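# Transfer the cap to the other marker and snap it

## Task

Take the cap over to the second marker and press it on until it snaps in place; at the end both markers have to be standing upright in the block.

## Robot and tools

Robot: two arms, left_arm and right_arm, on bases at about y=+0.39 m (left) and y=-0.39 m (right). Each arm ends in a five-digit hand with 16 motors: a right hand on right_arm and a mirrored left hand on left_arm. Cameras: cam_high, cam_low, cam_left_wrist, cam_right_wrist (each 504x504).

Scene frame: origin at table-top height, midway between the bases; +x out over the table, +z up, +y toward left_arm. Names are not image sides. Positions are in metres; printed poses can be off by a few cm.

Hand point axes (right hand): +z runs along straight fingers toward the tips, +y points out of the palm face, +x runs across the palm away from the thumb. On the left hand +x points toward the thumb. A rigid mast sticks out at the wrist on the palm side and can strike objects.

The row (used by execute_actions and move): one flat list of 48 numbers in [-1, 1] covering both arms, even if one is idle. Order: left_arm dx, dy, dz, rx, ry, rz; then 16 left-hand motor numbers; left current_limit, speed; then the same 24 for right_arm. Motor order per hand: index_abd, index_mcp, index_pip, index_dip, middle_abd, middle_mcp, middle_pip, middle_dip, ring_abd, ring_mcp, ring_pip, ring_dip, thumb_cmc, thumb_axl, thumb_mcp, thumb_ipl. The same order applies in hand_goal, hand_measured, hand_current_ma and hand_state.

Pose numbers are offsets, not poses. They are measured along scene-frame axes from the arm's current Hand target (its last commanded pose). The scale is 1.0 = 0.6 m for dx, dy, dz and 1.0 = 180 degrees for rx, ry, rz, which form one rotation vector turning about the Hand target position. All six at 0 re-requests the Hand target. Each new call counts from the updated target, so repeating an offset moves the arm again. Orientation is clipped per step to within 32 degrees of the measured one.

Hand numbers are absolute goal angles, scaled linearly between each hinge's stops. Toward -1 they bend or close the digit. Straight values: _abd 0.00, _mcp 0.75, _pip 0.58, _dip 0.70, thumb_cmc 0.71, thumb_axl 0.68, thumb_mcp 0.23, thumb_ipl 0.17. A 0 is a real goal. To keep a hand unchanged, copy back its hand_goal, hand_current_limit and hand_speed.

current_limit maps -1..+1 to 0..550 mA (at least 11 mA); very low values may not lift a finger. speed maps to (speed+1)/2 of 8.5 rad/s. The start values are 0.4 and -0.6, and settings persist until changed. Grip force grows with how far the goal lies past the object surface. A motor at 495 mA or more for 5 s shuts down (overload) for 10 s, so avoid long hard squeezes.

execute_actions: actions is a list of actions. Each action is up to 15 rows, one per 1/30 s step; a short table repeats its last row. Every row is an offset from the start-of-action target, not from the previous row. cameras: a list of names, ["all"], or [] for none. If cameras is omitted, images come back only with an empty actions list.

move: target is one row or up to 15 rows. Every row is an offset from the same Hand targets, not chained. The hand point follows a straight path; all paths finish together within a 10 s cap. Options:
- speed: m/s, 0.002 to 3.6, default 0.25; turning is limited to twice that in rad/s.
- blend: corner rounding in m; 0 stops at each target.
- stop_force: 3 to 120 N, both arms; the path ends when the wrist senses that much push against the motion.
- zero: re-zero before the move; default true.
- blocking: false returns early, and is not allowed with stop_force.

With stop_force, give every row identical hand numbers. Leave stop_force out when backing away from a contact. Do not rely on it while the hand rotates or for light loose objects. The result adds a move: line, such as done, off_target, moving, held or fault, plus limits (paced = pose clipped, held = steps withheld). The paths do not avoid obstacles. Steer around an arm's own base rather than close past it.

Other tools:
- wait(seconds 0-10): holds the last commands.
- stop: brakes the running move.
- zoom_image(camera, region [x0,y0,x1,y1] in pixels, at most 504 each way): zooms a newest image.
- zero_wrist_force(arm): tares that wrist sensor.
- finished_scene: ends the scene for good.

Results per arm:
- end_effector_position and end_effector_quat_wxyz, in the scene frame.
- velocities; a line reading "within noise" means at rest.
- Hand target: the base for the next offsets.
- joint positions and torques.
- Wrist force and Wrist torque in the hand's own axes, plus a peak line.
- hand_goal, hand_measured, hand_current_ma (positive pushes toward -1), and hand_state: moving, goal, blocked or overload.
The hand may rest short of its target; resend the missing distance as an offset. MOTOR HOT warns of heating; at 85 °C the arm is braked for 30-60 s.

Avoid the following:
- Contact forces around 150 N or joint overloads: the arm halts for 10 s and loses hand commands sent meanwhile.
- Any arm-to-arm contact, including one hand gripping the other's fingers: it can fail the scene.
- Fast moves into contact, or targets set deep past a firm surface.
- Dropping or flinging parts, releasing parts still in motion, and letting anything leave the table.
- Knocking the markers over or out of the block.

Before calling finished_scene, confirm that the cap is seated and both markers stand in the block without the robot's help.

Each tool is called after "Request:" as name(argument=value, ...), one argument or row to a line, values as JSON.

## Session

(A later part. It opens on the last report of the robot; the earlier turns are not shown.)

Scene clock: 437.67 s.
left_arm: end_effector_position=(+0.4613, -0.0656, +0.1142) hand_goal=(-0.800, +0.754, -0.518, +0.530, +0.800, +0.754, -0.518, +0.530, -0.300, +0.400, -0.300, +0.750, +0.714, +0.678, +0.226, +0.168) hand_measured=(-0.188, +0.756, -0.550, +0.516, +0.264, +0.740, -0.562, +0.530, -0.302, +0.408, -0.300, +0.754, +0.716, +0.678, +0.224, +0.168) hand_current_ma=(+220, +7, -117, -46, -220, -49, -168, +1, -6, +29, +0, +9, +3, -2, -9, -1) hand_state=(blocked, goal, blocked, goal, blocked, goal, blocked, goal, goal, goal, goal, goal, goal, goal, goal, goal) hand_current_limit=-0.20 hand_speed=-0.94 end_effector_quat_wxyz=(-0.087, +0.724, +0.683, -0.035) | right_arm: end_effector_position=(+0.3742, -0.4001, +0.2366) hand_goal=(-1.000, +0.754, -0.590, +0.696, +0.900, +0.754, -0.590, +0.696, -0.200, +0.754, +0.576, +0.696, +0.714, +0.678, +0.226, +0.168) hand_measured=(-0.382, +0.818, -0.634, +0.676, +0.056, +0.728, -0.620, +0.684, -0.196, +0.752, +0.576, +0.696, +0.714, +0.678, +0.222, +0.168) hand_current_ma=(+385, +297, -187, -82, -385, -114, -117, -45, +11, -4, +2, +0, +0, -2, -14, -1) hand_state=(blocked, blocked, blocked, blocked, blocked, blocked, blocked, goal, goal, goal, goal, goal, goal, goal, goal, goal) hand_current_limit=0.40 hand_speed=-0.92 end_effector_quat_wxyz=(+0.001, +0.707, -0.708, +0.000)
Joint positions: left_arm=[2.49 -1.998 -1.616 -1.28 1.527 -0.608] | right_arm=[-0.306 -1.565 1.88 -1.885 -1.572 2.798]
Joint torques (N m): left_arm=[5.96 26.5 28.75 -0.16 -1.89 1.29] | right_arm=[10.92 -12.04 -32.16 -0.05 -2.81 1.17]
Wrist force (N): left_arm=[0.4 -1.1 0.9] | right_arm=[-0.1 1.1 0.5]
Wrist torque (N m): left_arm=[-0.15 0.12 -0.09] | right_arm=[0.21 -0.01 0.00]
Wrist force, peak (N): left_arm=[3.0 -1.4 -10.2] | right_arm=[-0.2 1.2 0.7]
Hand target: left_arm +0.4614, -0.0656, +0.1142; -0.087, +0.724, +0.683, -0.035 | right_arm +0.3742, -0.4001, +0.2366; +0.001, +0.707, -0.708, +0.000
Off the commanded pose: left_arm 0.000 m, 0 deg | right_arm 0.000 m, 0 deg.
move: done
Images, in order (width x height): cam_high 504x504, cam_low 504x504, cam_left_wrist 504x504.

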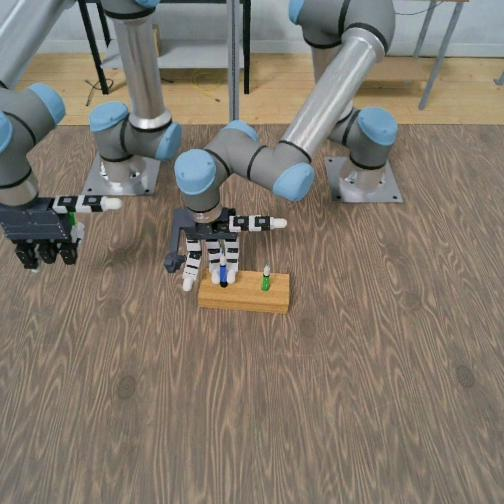

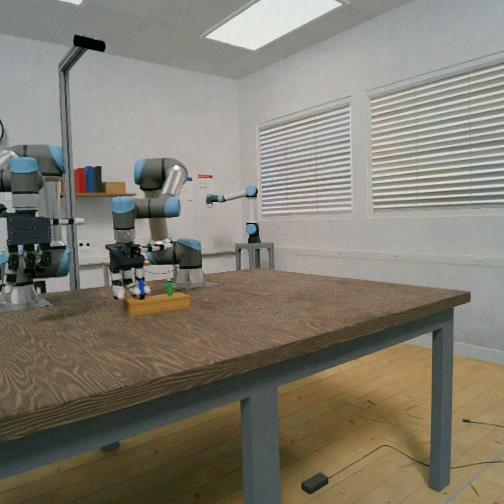

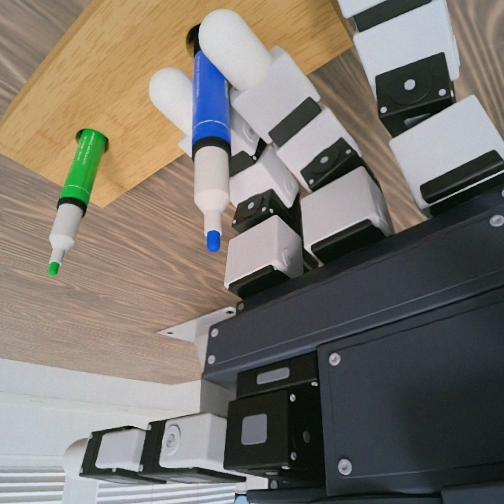

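Request:
move(
  target=[0, 0, -0.025, 0, 0, 0, -0.8, 0.754, -0.518, 0.53, 0.8, 0.754, -0.518, 0.53, -0.3, 0.4, -0.3, 0.75, 0.714, 0.678, 0.226, 0.168, -0.2, -0.94, 0, 0, 0, 0, 0, 0, -1.0, 0.754, -0.591, 0.696, 0.9, 0.754, -0.591, 0.696, -0.2, 0.754, 0.576, 0.696, 0.714, 0.678, 0.226, 0.168, 0.4, -0.92],
  speed=0.02,
  stop_force=3.5,
  cameras=["cam_high", "cam_low", "cam_left_wrist"],
)

Request:
zoom_image(
  camera="cam_high",
  region=[190, 240, 290, 320],
)

Request:
zoom_image(
  camera="cam_low",
  region=[120, 265, 180, 310],
)

Request:
zoom_image(
  camera="cam_left_wrist",
  region=[0, 0, 320, 320],
)

Scene clock: 440.13 s.
left_arm: end_effector_position=(+0.4614, -0.0656, +0.1097) hand_goal=(-0.800, +0.754, -0.518, +0.530, +0.800, +0.754, -0.518, +0.530, -0.300, +0.400, -0.300, +0.750, +0.714, +0.678, +0.226, +0.168) hand_measured=(-0.188, +0.756, -0.550, +0.516, +0.264, +0.740, -0.564, +0.532, -0.302, +0.408, -0.300, +0.754, +0.716, +0.678, +0.224, +0.168) hand_current_ma=(+220, +3, -118, -46, -220, -46, -181, +3, -5, +27, +0, +9, +2, -2, -10, -1) hand_state=(blocked, goal, blocked, goal, blocked, goal, blocked, goal, goal, goal, goal, goal, goal, goal, goal, goal) hand_current_limit=-0.20 hand_speed=-0.94 end_effector_quat_wxyz=(-0.087, +0.724, +0.683, -0.035) | right_arm: end_effector_position=(+0.3742, -0.4001, +0.2366) hand_goal=(-1.000, +0.754, -0.590, +0.696, +0.900, +0.754, -0.590, +0.696, -0.200, +0.754, +0.576, +0.696, +0.714, +0.678, +0.226, +0.168) hand_measured=(-0.382, +0.818, -0.634, +0.676, +0.056, +0.728, -0.620, +0.684, -0.196, +0.752, +0.576, +0.696, +0.714, +0.678, +0.222, +0.168) hand_current_ma=(+385, +297, -187, -82, -385, -114, -117, -45, +11, -4, +2, +0, +0, -2, -14, -1) hand_state=(blocked, blocked, blocked, blocked, blocked, blocked, blocked, goal, goal, goal, goal, goal, goal, goal, goal, goal) hand_current_limit=0.40 hand_speed=-0.92 end_effector_quat_wxyz=(+0.001, +0.707, -0.708, +0.000)
Joint positions: left_arm=[2.49 -2.003 -1.621 -1.27 1.526 -0.608] | right_arm=[-0.306 -1.565 1.88 -1.885 -1.572 2.798]
Joint torques (N m): left_arm=[4.53 45.35 27.89 -0.01 -0.51 1.28] | right_arm=[10.68 -11.9 -31.92 -0.07 -2.83 1.01]
Wrist force (N): left_arm=[0.8 -1.8 -1.6] | right_arm=[0.0 0.6 0.8]
Wrist torque (N m): left_arm=[0.00 0.12 -0.07] | right_arm=[0.12 -0.02 0.00]
Wrist force, peak (N): left_arm=[2.3 -6.7 -9.5] | right_arm=[-0.5 1.0 0.9]
Hand target: left_arm +0.4614, -0.0656, +0.1097; -0.087, +0.724, +0.683, -0.035 (not the last commanded pose) | right_arm +0.3742, -0.4001, +0.2366; +0.001, +0.707, -0.708, +0.000
Off the commanded pose: left_arm 0.011 m, 0 deg | right_arm 0.000 m, 0 deg.
move: contact (left_arm)
Images, in order (width x height): cam_high 504x504, cam_low 504x504, cam_left_wrist 504x504.

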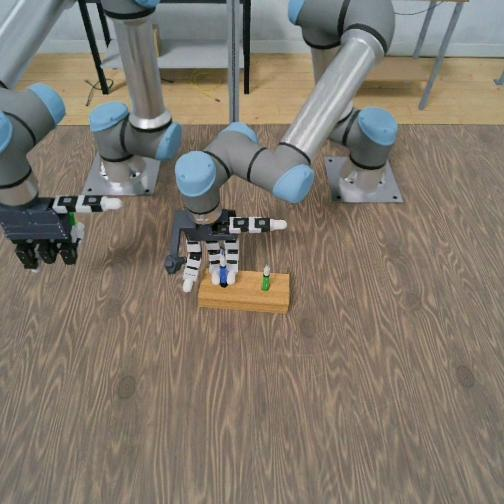

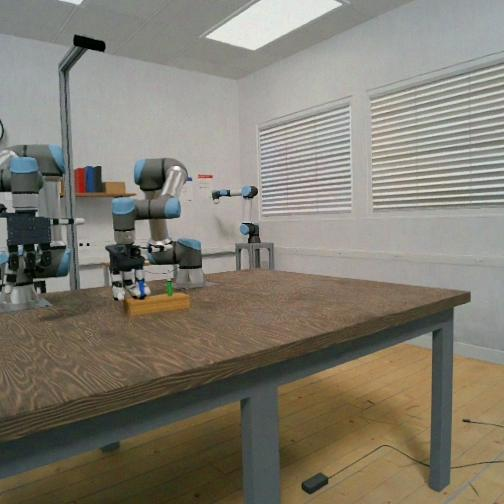

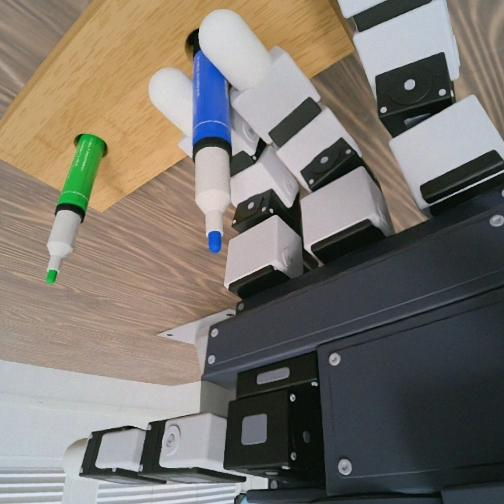

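Scaled by 5.040.

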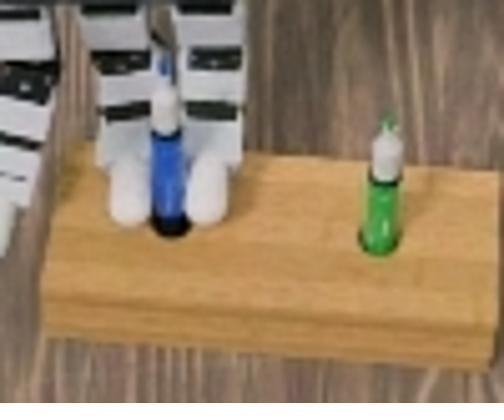

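Scaled by 8.400.

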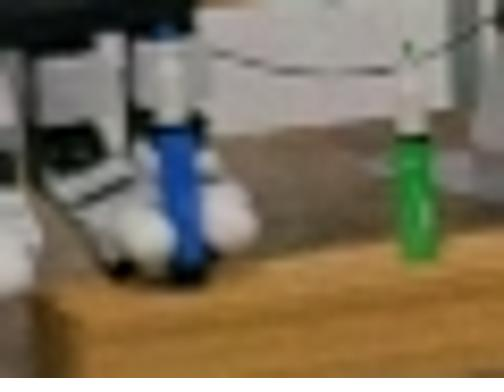

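Scaled by 1.575.

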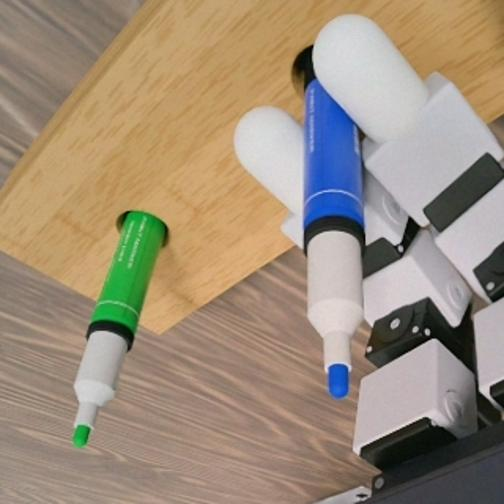

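Request:
move(
  target=[0, 0, 0.001, 0, 0, 0, -0.23, 0.754, -0.518, 0.53, 0.3, 0.754, -0.518, 0.53, -0.3, 0.4, -0.3, 0.75, 0.714, 0.678, 0.226, 0.168, -0.2, -0.9, 0, 0, 0, 0, 0, 0, -1.0, 0.754, -0.591, 0.696, 0.9, 0.754, -0.591, 0.696, -0.2, 0.754, 0.576, 0.696, 0.714, 0.678, 0.226, 0.168, 0.4, -0.92],
  speed=0.03,
)

Request:
move(
  target=[0, 0, 0, 0, 0, 0, -0.05, 0.754, -0.518, 0.53, 0.12, 0.754, -0.518, 0.53, -0.3, 0.4, -0.3, 0.75, 0.714, 0.678, 0.226, 0.168, -0.2, -0.985, 0, 0, 0, 0, 0, 0, -1.0, 0.754, -0.591, 0.696, 0.9, 0.754, -0.591, 0.696, -0.2, 0.754, 0.576, 0.696, 0.714, 0.678, 0.226, 0.168, 0.4, -0.92],
  cameras=["cam_high", "cam_low", "cam_left_wrist"],
)

Request:
zoom_image(
  camera="cam_high",
  region=[190, 240, 290, 320],
)

Request:
zoom_image(
  camera="cam_low",
  region=[120, 265, 180, 310],
)

Request:
zoom_image(
  camera="cam_left_wrist",
  region=[0, 0, 320, 320],
)

Scene clock: 442.60 s.
left_arm: end_effector_position=(+0.4614, -0.0656, +0.1103) hand_goal=(-0.230, +0.754, -0.518, +0.530, +0.300, +0.754, -0.518, +0.530, -0.300, +0.400, -0.300, +0.750, +0.714, +0.678, +0.226, +0.168) hand_measured=(-0.184, +0.756, -0.548, +0.516, +0.260, +0.740, -0.562, +0.530, -0.302, +0.408, -0.300, +0.754, +0.716, +0.678, +0.224, +0.168) hand_current_ma=(+156, +6, -111, -46, -129, -46, -164, +1, -5, +27, +0, +9, +2, -2, -10, -1) hand_state=(blocked, goal, blocked, goal, blocked, goal, blocked, goal, goal, goal, goal, goal, goal, goal, goal, goal) hand_current_limit=-0.20 hand_speed=-0.90 end_effector_quat_wxyz=(-0.087, +0.724, +0.683, -0.035) | right_arm: end_effector_position=(+0.3742, -0.4001, +0.2366) hand_goal=(-1.000, +0.754, -0.590, +0.696, +0.900, +0.754, -0.590, +0.696, -0.200, +0.754, +0.576, +0.696, +0.714, +0.678, +0.226, +0.168) hand_measured=(-0.382, +0.818, -0.634, +0.676, +0.056, +0.728, -0.620, +0.684, -0.196, +0.752, +0.576, +0.696, +0.714, +0.678, +0.222, +0.168) hand_current_ma=(+385, +297, -187, -82, -385, -114, -117, -45, +11, -4, +2, +0, +0, -2, -14, -1) hand_state=(blocked, blocked, blocked, blocked, blocked, blocked, blocked, goal, goal, goal, goal, goal, goal, goal, goal, goal) hand_current_limit=0.40 hand_speed=-0.92 end_effector_quat_wxyz=(+0.001, +0.707, -0.708, +0.000)
Joint positions: left_arm=[2.49 -2.002 -1.621 -1.271 1.526 -0.608] | right_arm=[-0.306 -1.565 1.88 -1.885 -1.572 2.798]
Joint torques (N m): left_arm=[6.5 46.72 29.94 -0.07 0.58 1.33] | right_arm=[10.28 -11.85 -31.32 0.07 -2.8 1.14]
Wrist force (N): left_arm=[0.3 -0.9 0.4] | right_arm=[-0.1 1.0 0.8]
Wrist torque (N m): left_arm=[-0.16 0.12 -0.09] | right_arm=[0.18 0.00 0.00]
Wrist force, peak (N): left_arm=[1.2 -2.2 -1.9] | right_arm=[-0.2 1.2 0.9]
Hand target: left_arm +0.4614, -0.0656, +0.1103; -0.087, +0.724, +0.683, -0.035 | right_arm +0.3742, -0.4001, +0.2366; +0.001, +0.707, -0.708, +0.000
Off the commanded pose: left_arm 0.000 m, 0 deg | right_arm 0.000 m, 0 deg.
move: done

Scene clock: 443.10 s.
left_arm: end_effector_position=(+0.4614, -0.0656, +0.1103) hand_goal=(-0.050, +0.754, -0.518, +0.530, +0.120, +0.754, -0.518, +0.530, -0.300, +0.400, -0.300, +0.750, +0.714, +0.678, +0.226, +0.168) hand_measured=(-0.176, +0.756, -0.548, +0.516, +0.250, +0.740, -0.558, +0.528, -0.302, +0.408, -0.300, +0.754, +0.716, +0.678, +0.224, +0.168) hand_current_ma=(+70, +5, -105, -46, -56, -46, -149, -8, -5, +27, +0, +9, +2, -2, -10, -1) hand_state=(moving, goal, blocked, goal, moving, goal, blocked, goal, goal, goal, goal, goal, goal, goal, goal, goal) hand_current_limit=-0.20 hand_speed=-0.98 end_effector_quat_wxyz=(-0.087, +0.724, +0.683, -0.035) | right_arm: end_effector_position=(+0.3742, -0.4001, +0.2366) hand_goal=(-1.000, +0.754, -0.590, +0.696, +0.900, +0.754, -0.590, +0.696, -0.200, +0.754, +0.576, +0.696, +0.714, +0.678, +0.226, +0.168) hand_measured=(-0.382, +0.818, -0.634, +0.676, +0.056, +0.728, -0.620, +0.684, -0.196, +0.752, +0.576, +0.696, +0.714, +0.678, +0.222, +0.168) hand_current_ma=(+385, +297, -187, -82, -385, -114, -117, -45, +11, -4, +2, +0, +0, -2, -14, -1) hand_state=(blocked, blocked, blocked, blocked, blocked, blocked, blocked, goal, goal, goal, goal, goal, goal, goal, goal, goal) hand_current_limit=0.40 hand_speed=-0.92 end_effector_quat_wxyz=(+0.001, +0.707, -0.708, +0.000)
Joint positions: left_arm=[2.49 -2.002 -1.621 -1.272 1.526 -0.608] | right_arm=[-0.306 -1.565 1.88 -1.885 -1.572 2.798]
Joint torques (N m): left_arm=[6.57 45.25 29.63 -0.13 0.54 1.21] | right_arm=[10.04 -11.85 -30.86 -0.02 -2.77 0.97]
Wrist force (N): left_arm=[0.4 -1.0 -0.4] | right_arm=[-0.2 0.6 0.8]
Wrist torque (N m): left_arm=[-0.10 0.11 -0.08] | right_arm=[0.12 0.01 -0.01]
Wrist force, peak (N): left_arm=[0.4 -1.3 -0.1] | right_arm=[0.1 0.9 0.9]
Hand target: left_arm +0.4614, -0.0656, +0.1103; -0.087, +0.724, +0.683, -0.035 | right_arm +0.3742, -0.4001, +0.2366; +0.001, +0.707, -0.708, +0.000
Off the commanded pose: left_arm 0.000 m, 0 deg | right_arm 0.000 m, 0 deg.
move: done
Images, in order (width x height): cam_high 504x504, cam_low 504x504, cam_left_wrist 504x504.

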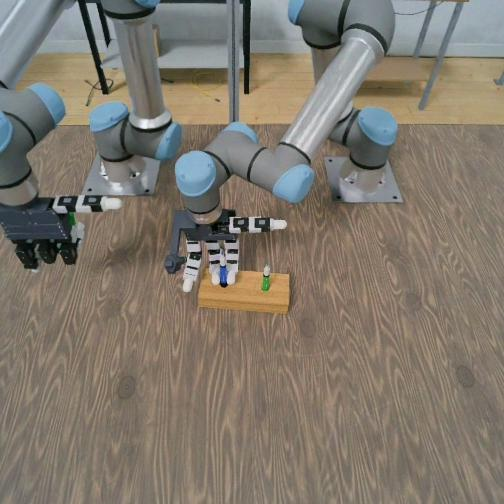

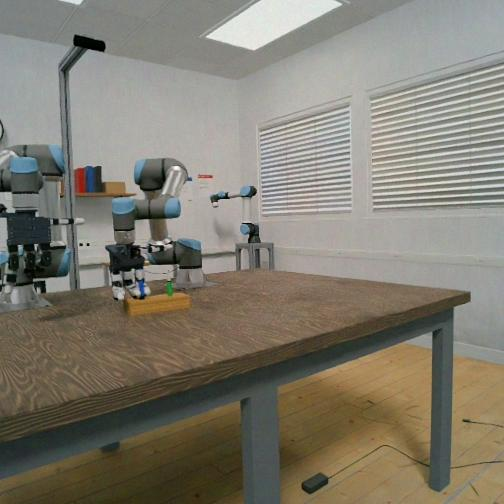

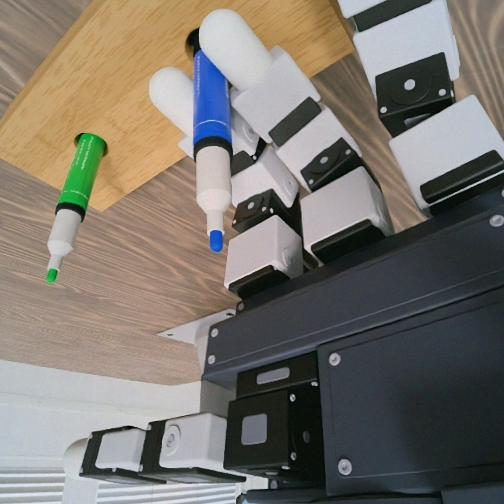

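Scaled by 5.040.

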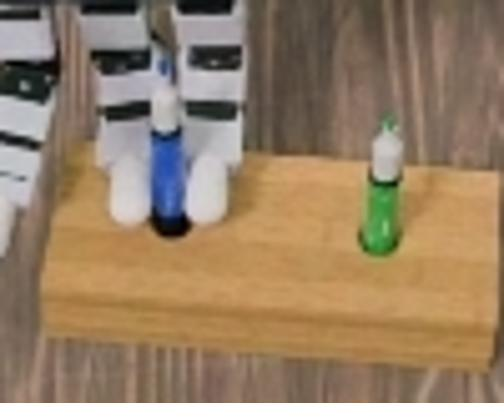

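Scaled by 8.400.

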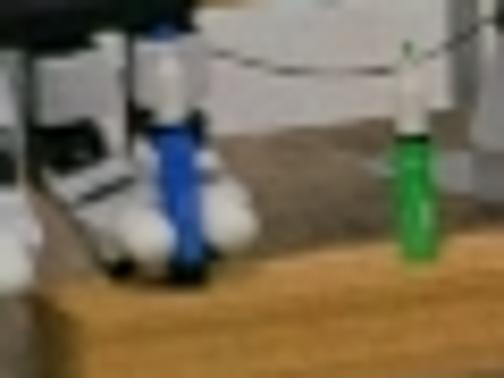

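Scaled by 1.575.

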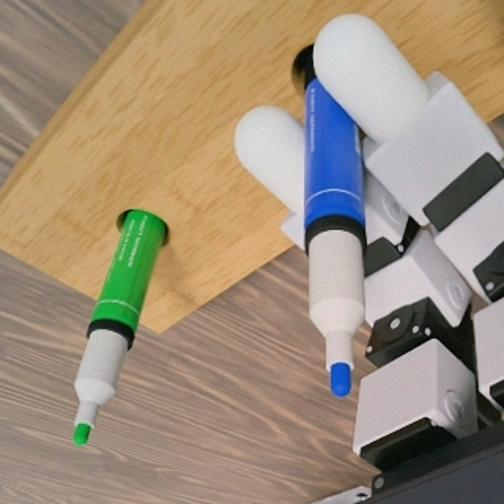

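Request:
wait(
  seconds=1.5,
  cameras=["cam_high", "cam_low", "cam_left_wrist"],
)

Request:
zoom_image(
  camera="cam_high",
  region=[190, 240, 290, 320],
)

Request:
zoom_image(
  camera="cam_left_wrist",
  region=[0, 0, 320, 320],
)

Scene clock: 444.90 s.
left_arm: end_effector_position=(+0.4614, -0.0656, +0.1103) hand_goal=(-0.050, +0.754, -0.518, +0.530, +0.120, +0.754, -0.518, +0.530, -0.300, +0.400, -0.300, +0.750, +0.714, +0.678, +0.226, +0.168) hand_measured=(-0.088, +0.752, -0.518, +0.528, +0.210, +0.740, -0.548, +0.528, -0.302, +0.408, -0.300, +0.754, +0.716, +0.678, +0.224, +0.168) hand_current_ma=(-10, -7, -1, -6, +188, -51, -112, -3, -5, +27, +0, +9, +2, -2, -10, -1) hand_state=(moving, goal, goal, goal, moving, goal, blocked, goal, goal, goal, goal, goal, goal, goal, goal, goal) hand_current_limit=-0.20 hand_speed=-0.98 end_effector_quat_wxyz=(-0.087, +0.724, +0.683, -0.035) | right_arm: end_effector_position=(+0.3742, -0.4001, +0.2366) hand_goal=(-1.000, +0.754, -0.590, +0.696, +0.900, +0.754, -0.590, +0.696, -0.200, +0.754, +0.576, +0.696, +0.714, +0.678, +0.226, +0.168) hand_measured=(-0.382, +0.818, -0.634, +0.676, +0.056, +0.728, -0.620, +0.684, -0.196, +0.752, +0.576, +0.696, +0.714, +0.678, +0.222, +0.168) hand_current_ma=(+385, +297, -187, -82, -385, -114, -117, -45, +11, -4, +2, +0, +0, -2, -14, -1) hand_state=(blocked, blocked, blocked, blocked, blocked, blocked, blocked, goal, goal, goal, goal, goal, goal, goal, goal, goal) hand_current_limit=0.40 hand_speed=-0.92 end_effector_quat_wxyz=(+0.001, +0.707, -0.708, +0.000)
Joint positions: left_arm=[2.49 -2.002 -1.621 -1.272 1.526 -0.608] | right_arm=[-0.306 -1.565 1.88 -1.885 -1.572 2.798]
Joint torques (N m): left_arm=[5.4 41.87 28.13 0.09 0.61 1.27] | right_arm=[10.37 -11.47 -32.53 -0.08 -2.77 0.95]
Wrist force (N): left_arm=[2.0 -2.5 -2.8] | right_arm=[0.0 0.7 0.8]
Wrist torque (N m): left_arm=[-0.01 0.18 0.02] | right_arm=[0.13 -0.03 0.00]
Wrist force, peak (N): left_arm=[1.9 -2.2 -3.5] | right_arm=[0.0 0.9 0.9]
Hand target: left_arm +0.4614, -0.0656, +0.1103; -0.087, +0.724, +0.683, -0.035 | right_arm +0.3742, -0.4001, +0.2366; +0.001, +0.707, -0.708, +0.000
Off the commanded pose: left_arm 0.000 m, 0 deg | right_arm 0.000 m, 0 deg.
wait: 1.50 s; no rest
Images, in order (width x height): cam_high 504x504, cam_low 504x504, cam_left_wrist 504x504.

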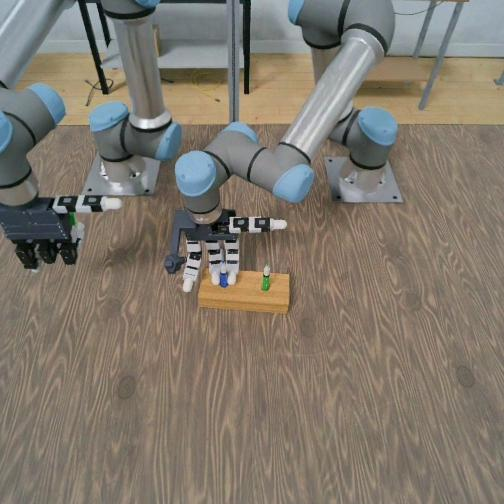

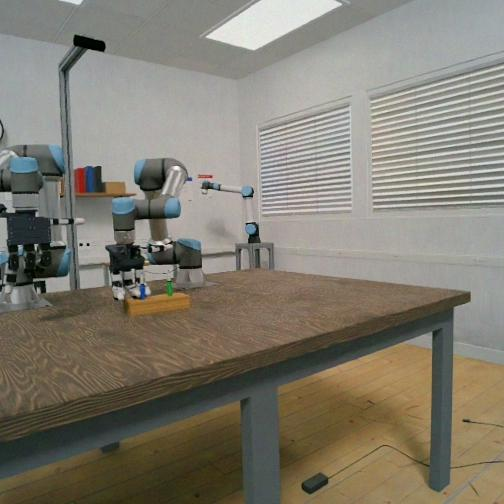

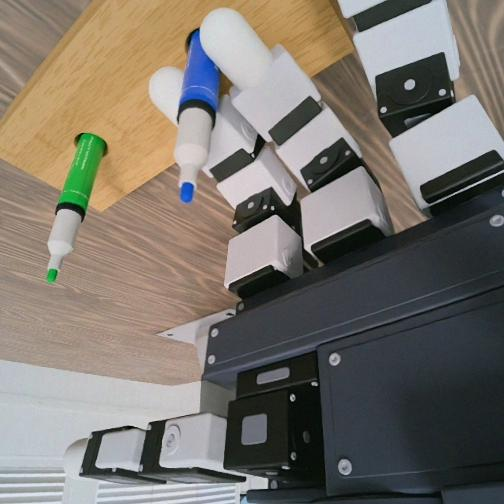

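Scaled by 5.040.

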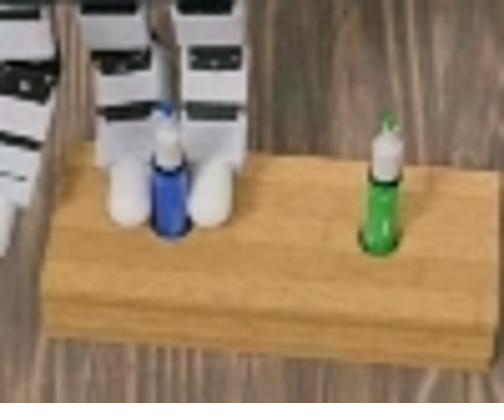

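Scaled by 1.575.

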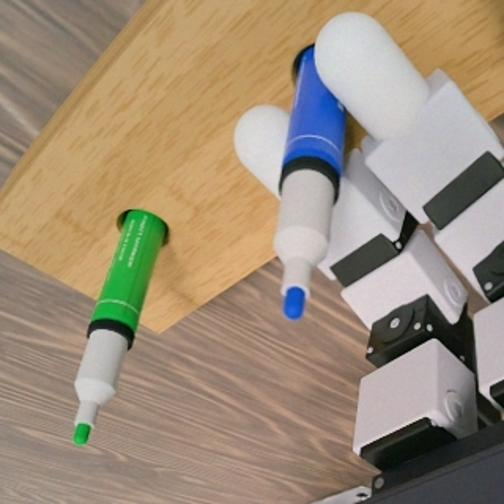

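Request:
move(
  target=[0, 0, 0.003, 0, 0, 0, 0.1, 0.754, -0.518, 0.53, -0.1, 0.754, -0.518, 0.53, -0.3, 0.4, -0.3, 0.75, 0.714, 0.678, 0.226, 0.168, 0.4, -0.9, 0, 0, 0, 0, 0, 0, -1.0, 0.754, -0.591, 0.696, 0.9, 0.754, -0.591, 0.696, -0.2, 0.754, 0.576, 0.696, 0.714, 0.678, 0.226, 0.168, 0.4, -0.92],
  speed=0.03,
  cameras=["cam_left_wrist"],
)

Request:
zoom_image(
  camera="cam_left_wrist",
  region=[0, 0, 320, 320],
)

Scene clock: 448.67 s.
left_arm: end_effector_position=(+0.4614, -0.0656, +0.1121) hand_goal=(+0.100, +0.754, -0.518, +0.530, -0.100, +0.754, -0.518, +0.530, -0.300, +0.400, -0.300, +0.750, +0.714, +0.678, +0.226, +0.168) hand_measured=(+0.096, +0.752, -0.518, +0.528, -0.096, +0.752, -0.518, +0.528, -0.302, +0.408, -0.300, +0.754, +0.716, +0.678, +0.224, +0.168) hand_current_ma=(-11, -7, -1, -6, +9, -9, -1, -3, -5, +27, +0, +9, +2, -2, -10, -1) hand_state=(goal, goal, goal, goal, goal, goal, goal, goal, goal, goal, goal, goal, goal, goal, goal, goal) hand_current_limit=0.40 hand_speed=-0.90 end_effector_quat_wxyz=(-0.087, +0.724, +0.683, -0.035) | right_arm: end_effector_position=(+0.3742, -0.4001, +0.2366) hand_goal=(-1.000, +0.754, -0.590, +0.696, +0.900, +0.754, -0.590, +0.696, -0.200, +0.754, +0.576, +0.696, +0.714, +0.678, +0.226, +0.168) hand_measured=(-0.382, +0.818, -0.634, +0.676, +0.056, +0.728, -0.620, +0.684, -0.196, +0.752, +0.576, +0.696, +0.714, +0.678, +0.222, +0.168) hand_current_ma=(+385, +297, -187, -82, -385, -114, -117, -45, +11, -4, +2, +0, +0, -2, -14, -1) hand_state=(blocked, blocked, blocked, blocked, blocked, blocked, blocked, goal, goal, goal, goal, goal, goal, goal, goal, goal) hand_current_limit=0.40 hand_speed=-0.92 end_effector_quat_wxyz=(+0.001, +0.707, -0.708, +0.000)
Joint positions: left_arm=[2.49 -2 -1.619 -1.276 1.526 -0.608] | right_arm=[-0.306 -1.565 1.88 -1.885 -1.572 2.798]
Joint torques (N m): left_arm=[3.55 45.82 29.57 -0.2 0.7 1.12] | right_arm=[9.38 -11.95 -31.61 -0.27 -2.84 0.91]
Wrist force (N): left_arm=[-0.1 -1.5 0.4] | right_arm=[-0.1 0.8 0.5]
Wrist torque (N m): left_arm=[-0.15 0.06 -0.08] | right_arm=[0.18 0.01 -0.01]
Wrist force, peak (N): left_arm=[2.7 -2.8 -4.2] | right_arm=[0.0 1.3 0.7]
Hand target: left_arm +0.4614, -0.0656, +0.1121; -0.087, +0.724, +0.683, -0.035 | right_arm +0.3742, -0.4001, +0.2366; +0.001, +0.707, -0.708, +0.000
Off the commanded pose: left_arm 0.000 m, 0 deg | right_arm 0.000 m, 0 deg.
move: done
Images, in order (width x height): cam_left_wrist 504x504.

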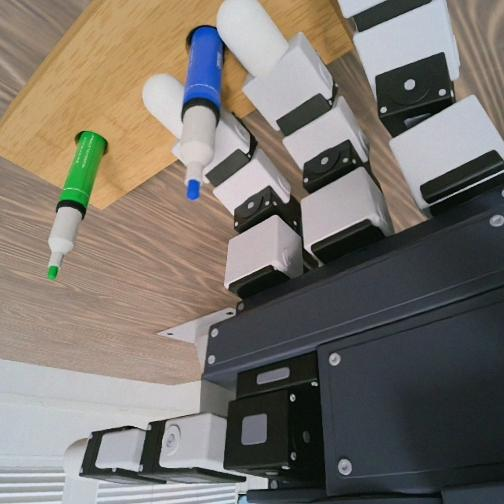

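Scaled by 1.575.

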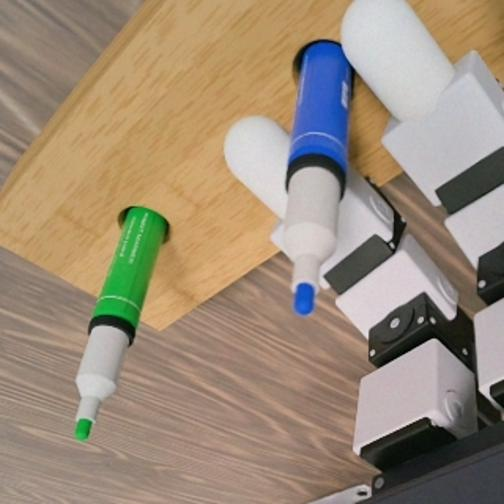

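Request:
move(
  target=[
    [-0.1333, 0, 0.008, 0, 0, 0, 0.1, 0.754, -0.518, 0.53, -0.1, 0.754, -0.518, 0.53, -0.3, 0.4, -0.3, 0.75, 0.714, 0.678, 0.226, 0.168, 0.4, -0.9, 0, 0, 0, 0, 0, 0, -1.0, 0.754, -0.591, 0.696, 0.9, 0.754, -0.591, 0.696, -0.2, 0.754, 0.576, 0.696, 0.714, 0.678, 0.226, 0.168, 0.4, -0.92],
    [-0.1667, 0, 0.35, 0, 0, 0, 0.1, 0.754, -0.518, 0.53, -0.1, 0.754, -0.518, 0.53, -0.3, 0.4, -0.3, 0.75, 0.714, 0.678, 0.226, 0.168, 0.4, -0.9, 0, 0, 0, 0, 0, 0, -1.0, 0.754, -0.591, 0.696, 0.9, 0.754, -0.591, 0.696, -0.2, 0.754, 0.576, 0.696, 0.714, 0.678, 0.226, 0.168, 0.4, -0.92],
    [0.183, 0.553, 0.35, 0, 0, 0.2222, 0.1, 0.754, -0.518, 0.53, -0.1, 0.754, -0.518, 0.53, -0.3, 0.4, -0.3, 0.75, 0.714, 0.678, 0.226, 0.168, 0.4, -0.9, 0, 0, 0, 0, 0, 0, -1.0, 0.754, -0.591, 0.696, 0.9, 0.754, -0.591, 0.696, -0.2, 0.754, 0.576, 0.696, 0.714, 0.678, 0.226, 0.168, 0.4, -0.92],
  ],
  speed=[0.08, 0.25, 0.35],
  blend=[0.01, 0.04, 0],
  cameras=["all"],
)

Request:
zoom_image(
  camera="cam_high",
  region=[190, 240, 290, 320],
)

Request:
zoom_image(
  camera="cam_low",
  region=[120, 265, 180, 310],
)

Scene clock: 453.77 s.
left_arm: end_effector_position=(+0.5711, +0.2661, +0.3221) hand_goal=(+0.100, +0.754, -0.518, +0.530, -0.100, +0.754, -0.518, +0.530, -0.300, +0.400, -0.300, +0.750, +0.714, +0.678, +0.226, +0.168) hand_measured=(+0.096, +0.752, -0.518, +0.528, -0.096, +0.752, -0.518, +0.528, -0.302, +0.406, -0.300, +0.754, +0.714, +0.678, +0.224, +0.168) hand_current_ma=(-10, -6, -1, -6, +8, -5, +0, -3, -5, +19, +0, +9, +0, -2, -11, -1) hand_state=(goal, goal, goal, goal, goal, goal, goal, goal, goal, goal, goal, goal, goal, goal, goal, goal) hand_current_limit=0.40 hand_speed=-0.90 end_effector_quat_wxyz=(-0.069, +0.447, +0.890, -0.063) | right_arm: end_effector_position=(+0.3742, -0.4001, +0.2366) hand_goal=(-1.000, +0.754, -0.590, +0.696, +0.900, +0.754, -0.590, +0.696, -0.200, +0.754, +0.576, +0.696, +0.714, +0.678, +0.226, +0.168) hand_measured=(-0.382, +0.818, -0.634, +0.676, +0.056, +0.728, -0.620, +0.684, -0.196, +0.752, +0.576, +0.696, +0.714, +0.678, +0.222, +0.168) hand_current_ma=(+385, +297, -187, -82, -385, -114, -117, -45, +11, -4, +2, +0, +0, -2, -14, -1) hand_state=(blocked, blocked, blocked, blocked, blocked, blocked, blocked, goal, goal, goal, goal, goal, goal, goal, goal, goal) hand_current_limit=0.40 hand_speed=-0.92 end_effector_quat_wxyz=(+0.001, +0.707, -0.708, +0.000)
Joint positions: left_arm=[3.075 -1.742 -1.407 -1.739 1.506 -0.72] | right_arm=[-0.306 -1.565 1.88 -1.885 -1.572 2.798]
Joint torques (N m): left_arm=[4.75 19.08 31.93 0.05 -1.72 -1.38] | right_arm=[10.17 -11.64 -31.33 -0.09 -2.86 1.14]
Wrist force (N): left_arm=[-0.1 -1.2 0.0] | right_arm=[0.0 0.9 0.6]
Wrist torque (N m): left_arm=[-0.09 0.07 -0.02] | right_arm=[0.18 -0.01 0.00]
Wrist force, peak (N): left_arm=[-1.5 -2.1 -0.5] | right_arm=[-0.3 1.1 0.8]
Hand target: left_arm +0.5712, +0.2662, +0.3221; -0.069, +0.447, +0.890, -0.063 | right_arm +0.3742, -0.4001, +0.2366; +0.001, +0.707, -0.708, +0.000
Off the commanded pose: left_arm 0.000 m, 0 deg | right_arm 0.000 m, 0 deg.
move: done

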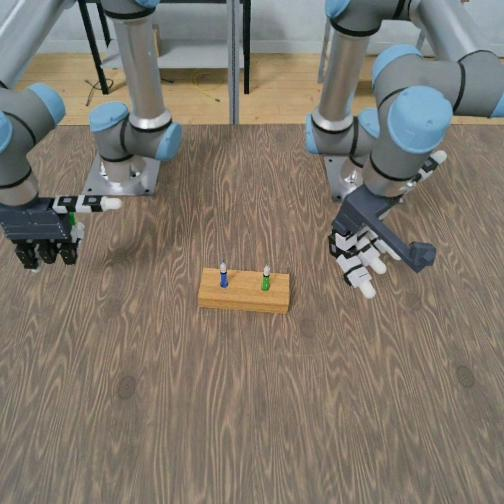

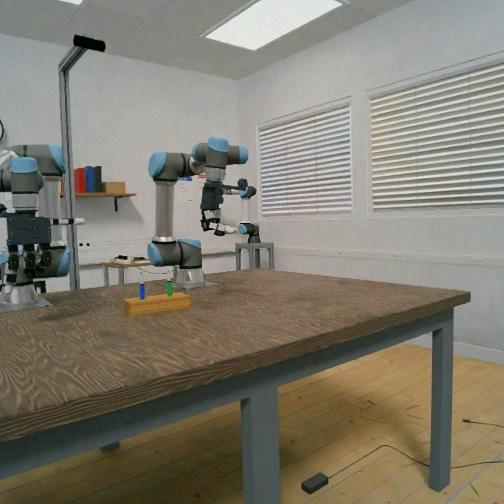

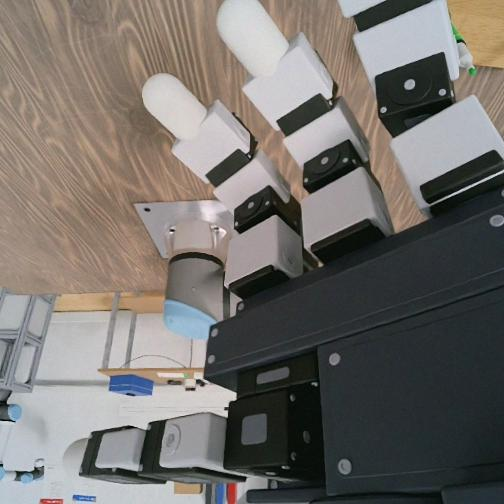

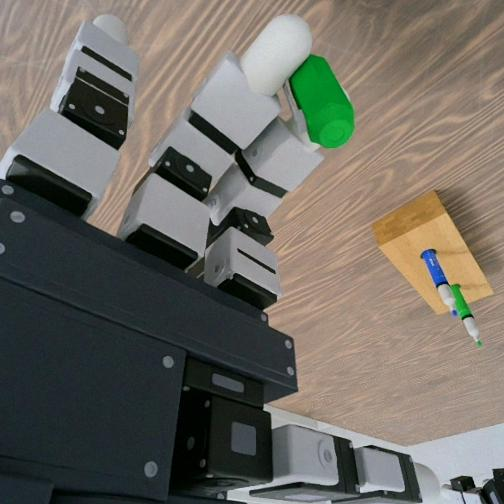

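Scaled by 5.040.

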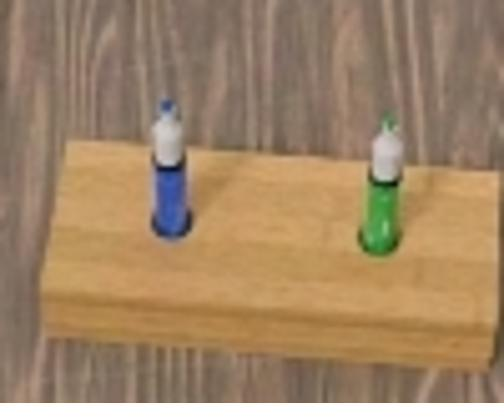

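Scaled by 8.400.

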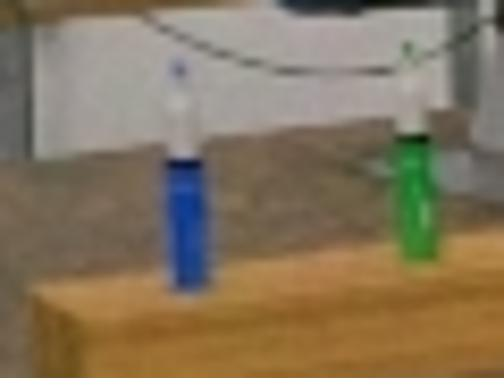

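Request:
zoom_image(
  camera="cam_right_wrist",
  region=[210, 0, 390, 180],
)

Request:
zoom_image(
  camera="cam_low",
  region=[0, 180, 90, 300],
)

Request:
zoom_image(
  camera="cam_high",
  region=[0, 180, 110, 280],
)

Scaled by 2.800.

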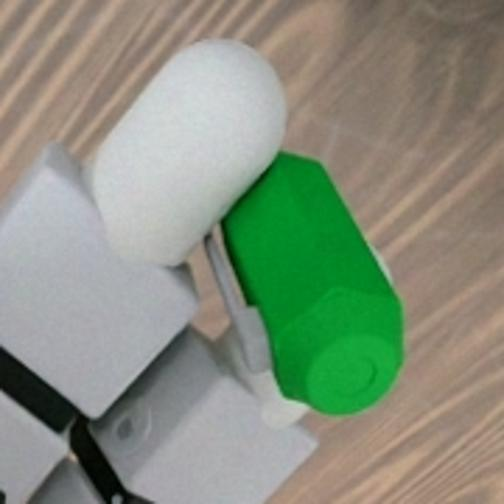

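Scaled by 4.200.

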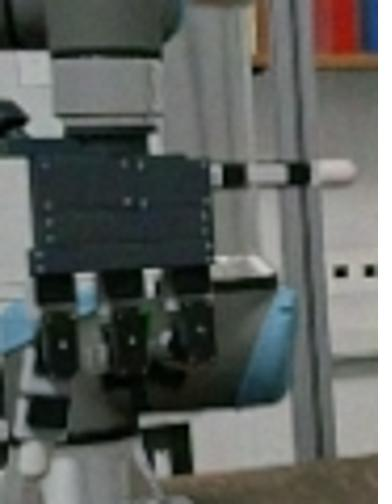

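Scaled by 4.582.

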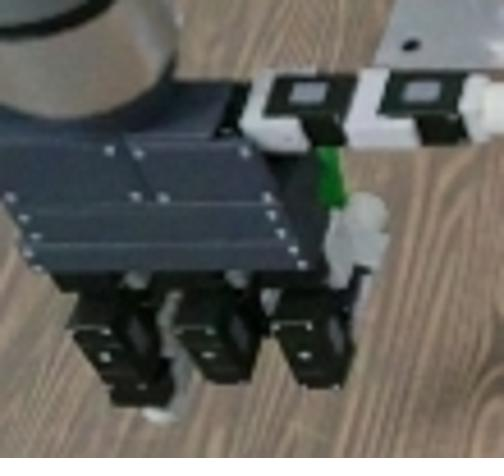

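Request:
move(
  target=[-0.08, 0.2, 0, 0, 0, 0.08, 0.1, 0.754, -0.518, 0.53, -0.1, 0.754, -0.518, 0.53, -0.3, 0.4, -0.3, 0.75, 0.714, 0.678, 0.226, 0.168, 0.4, -0.9, 0.12, 0.737, 0.106, 0, 0, 0, -1.0, 0.754, -0.591, 0.696, 0.9, 0.754, -0.591, 0.696, -0.2, 0.754, 0.576, 0.696, 0.714, 0.678, 0.226, 0.168, 0.4, -0.92],
  speed=0.3,
  cameras=["all"],
)

Request:
zoom_image(
  camera="cam_high",
  region=[200, 200, 310, 320],
)

Request:
zoom_image(
  camera="cam_low",
  region=[120, 230, 220, 320],
)

Request:
zoom_image(
  camera="cam_right_wrist",
  region=[210, 0, 390, 220],
)

Scene clock: 459.07 s.
left_arm: end_effector_position=(+0.5232, +0.3862, +0.3221) hand_goal=(+0.100, +0.754, -0.518, +0.530, -0.100, +0.754, -0.518, +0.530, -0.300, +0.400, -0.300, +0.750, +0.714, +0.678, +0.226, +0.168) hand_measured=(+0.096, +0.752, -0.518, +0.528, -0.096, +0.752, -0.518, +0.528, -0.302, +0.406, -0.300, +0.754, +0.714, +0.678, +0.224, +0.168) hand_current_ma=(-10, -6, -1, -6, +8, -5, +0, -3, -5, +19, +0, +9, +0, -2, -11, -1) hand_state=(goal, goal, goal, goal, goal, goal, goal, goal, goal, goal, goal, goal, goal, goal, goal, goal) hand_current_limit=0.40 hand_speed=-0.90 end_effector_quat_wxyz=(-0.061, +0.332, +0.939, -0.071) | right_arm: end_effector_position=(+0.4462, +0.0420, +0.3002) hand_goal=(-1.000, +0.754, -0.590, +0.696, +0.900, +0.754, -0.590, +0.696, -0.200, +0.754, +0.576, +0.696, +0.714, +0.678, +0.226, +0.168) hand_measured=(-0.382, +0.818, -0.634, +0.676, +0.056, +0.728, -0.620, +0.684, -0.196, +0.752, +0.576, +0.696, +0.714, +0.678, +0.222, +0.168) hand_current_ma=(+385, +297, -187, -82, -385, -114, -117, -46, +10, -4, +2, +0, +0, -2, -14, -1) hand_state=(blocked, blocked, blocked, blocked, blocked, blocked, blocked, goal, goal, goal, goal, goal, goal, goal, goal, goal) hand_current_limit=0.40 hand_speed=-0.92 end_effector_quat_wxyz=(+0.001, +0.707, -0.708, +0.000)
Joint positions: left_arm=[3.3 -1.599 -1.566 -1.721 1.502 -0.746] | right_arm=[0.471 -1.104 1.136 -1.601 -1.572 3.575]
Joint torques (N m): left_arm=[7.35 33.34 15.13 4.17 -1.68 1.32] | right_arm=[11.4 -30.7 -32.92 0.16 -2.94 1.27]
Wrist force (N): left_arm=[-0.6 -1.3 0.3] | right_arm=[0.0 0.1 0.7]
Wrist torque (N m): left_arm=[-0.09 0.09 -0.04] | right_arm=[0.11 -0.03 -0.04]
Wrist force, peak (N): left_arm=[-0.7 -1.4 0.5] | right_arm=[-1.8 -0.3 0.4]
Hand target: left_arm +0.5232, +0.3862, +0.3221; -0.061, +0.332, +0.939, -0.071 | right_arm +0.4462, +0.0421, +0.3002; +0.001, +0.707, -0.708, +0.000
Off the commanded pose: left_arm 0.000 m, 0 deg | right_arm 0.000 m, 0 deg.
move: done

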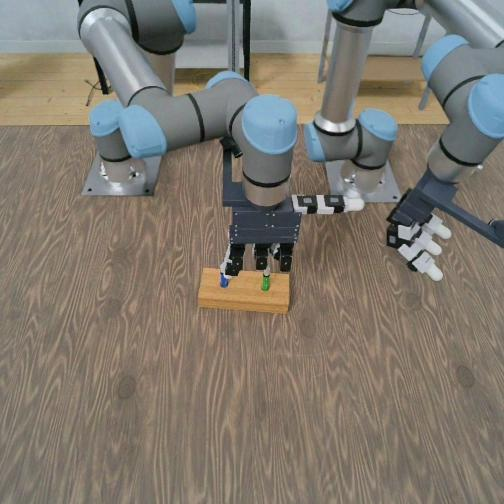

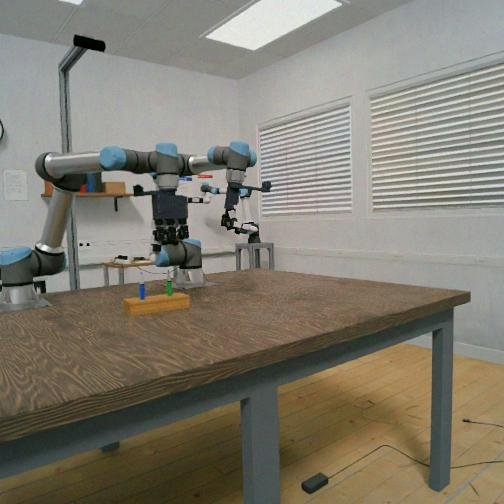

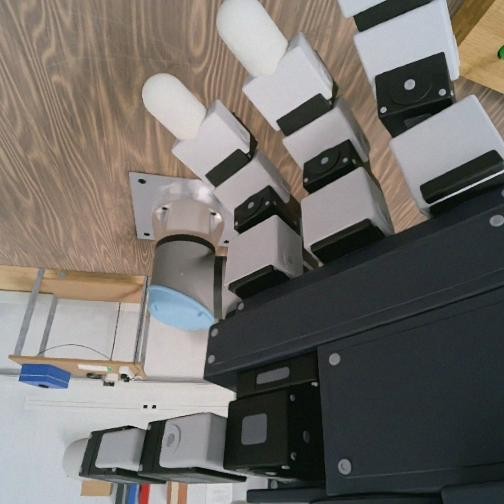

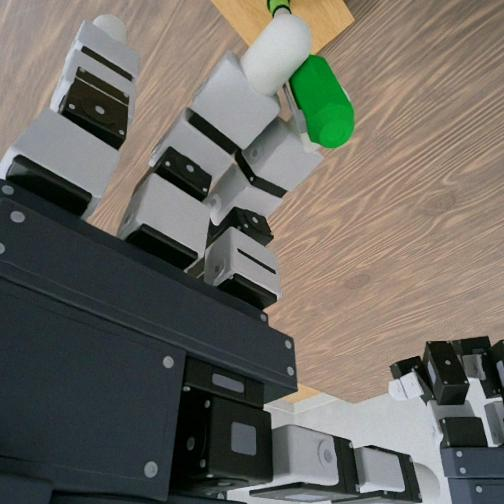

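Scaled by 4.200.

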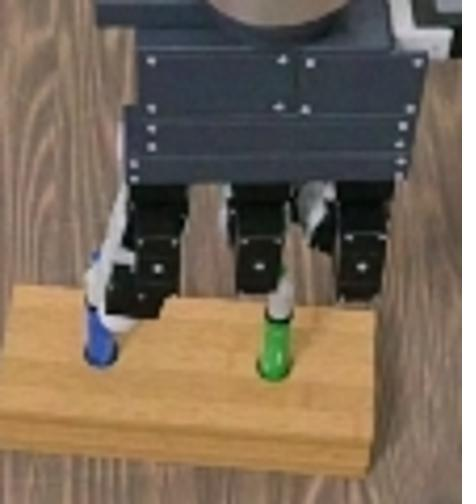

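Scaled by 5.040.

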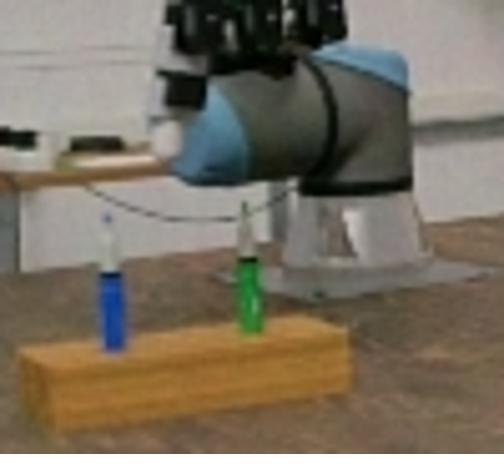

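Scaled by 2.291.

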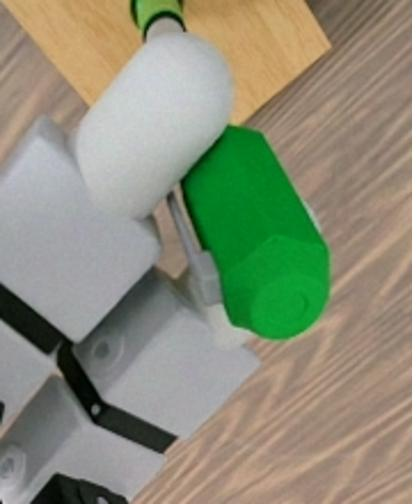

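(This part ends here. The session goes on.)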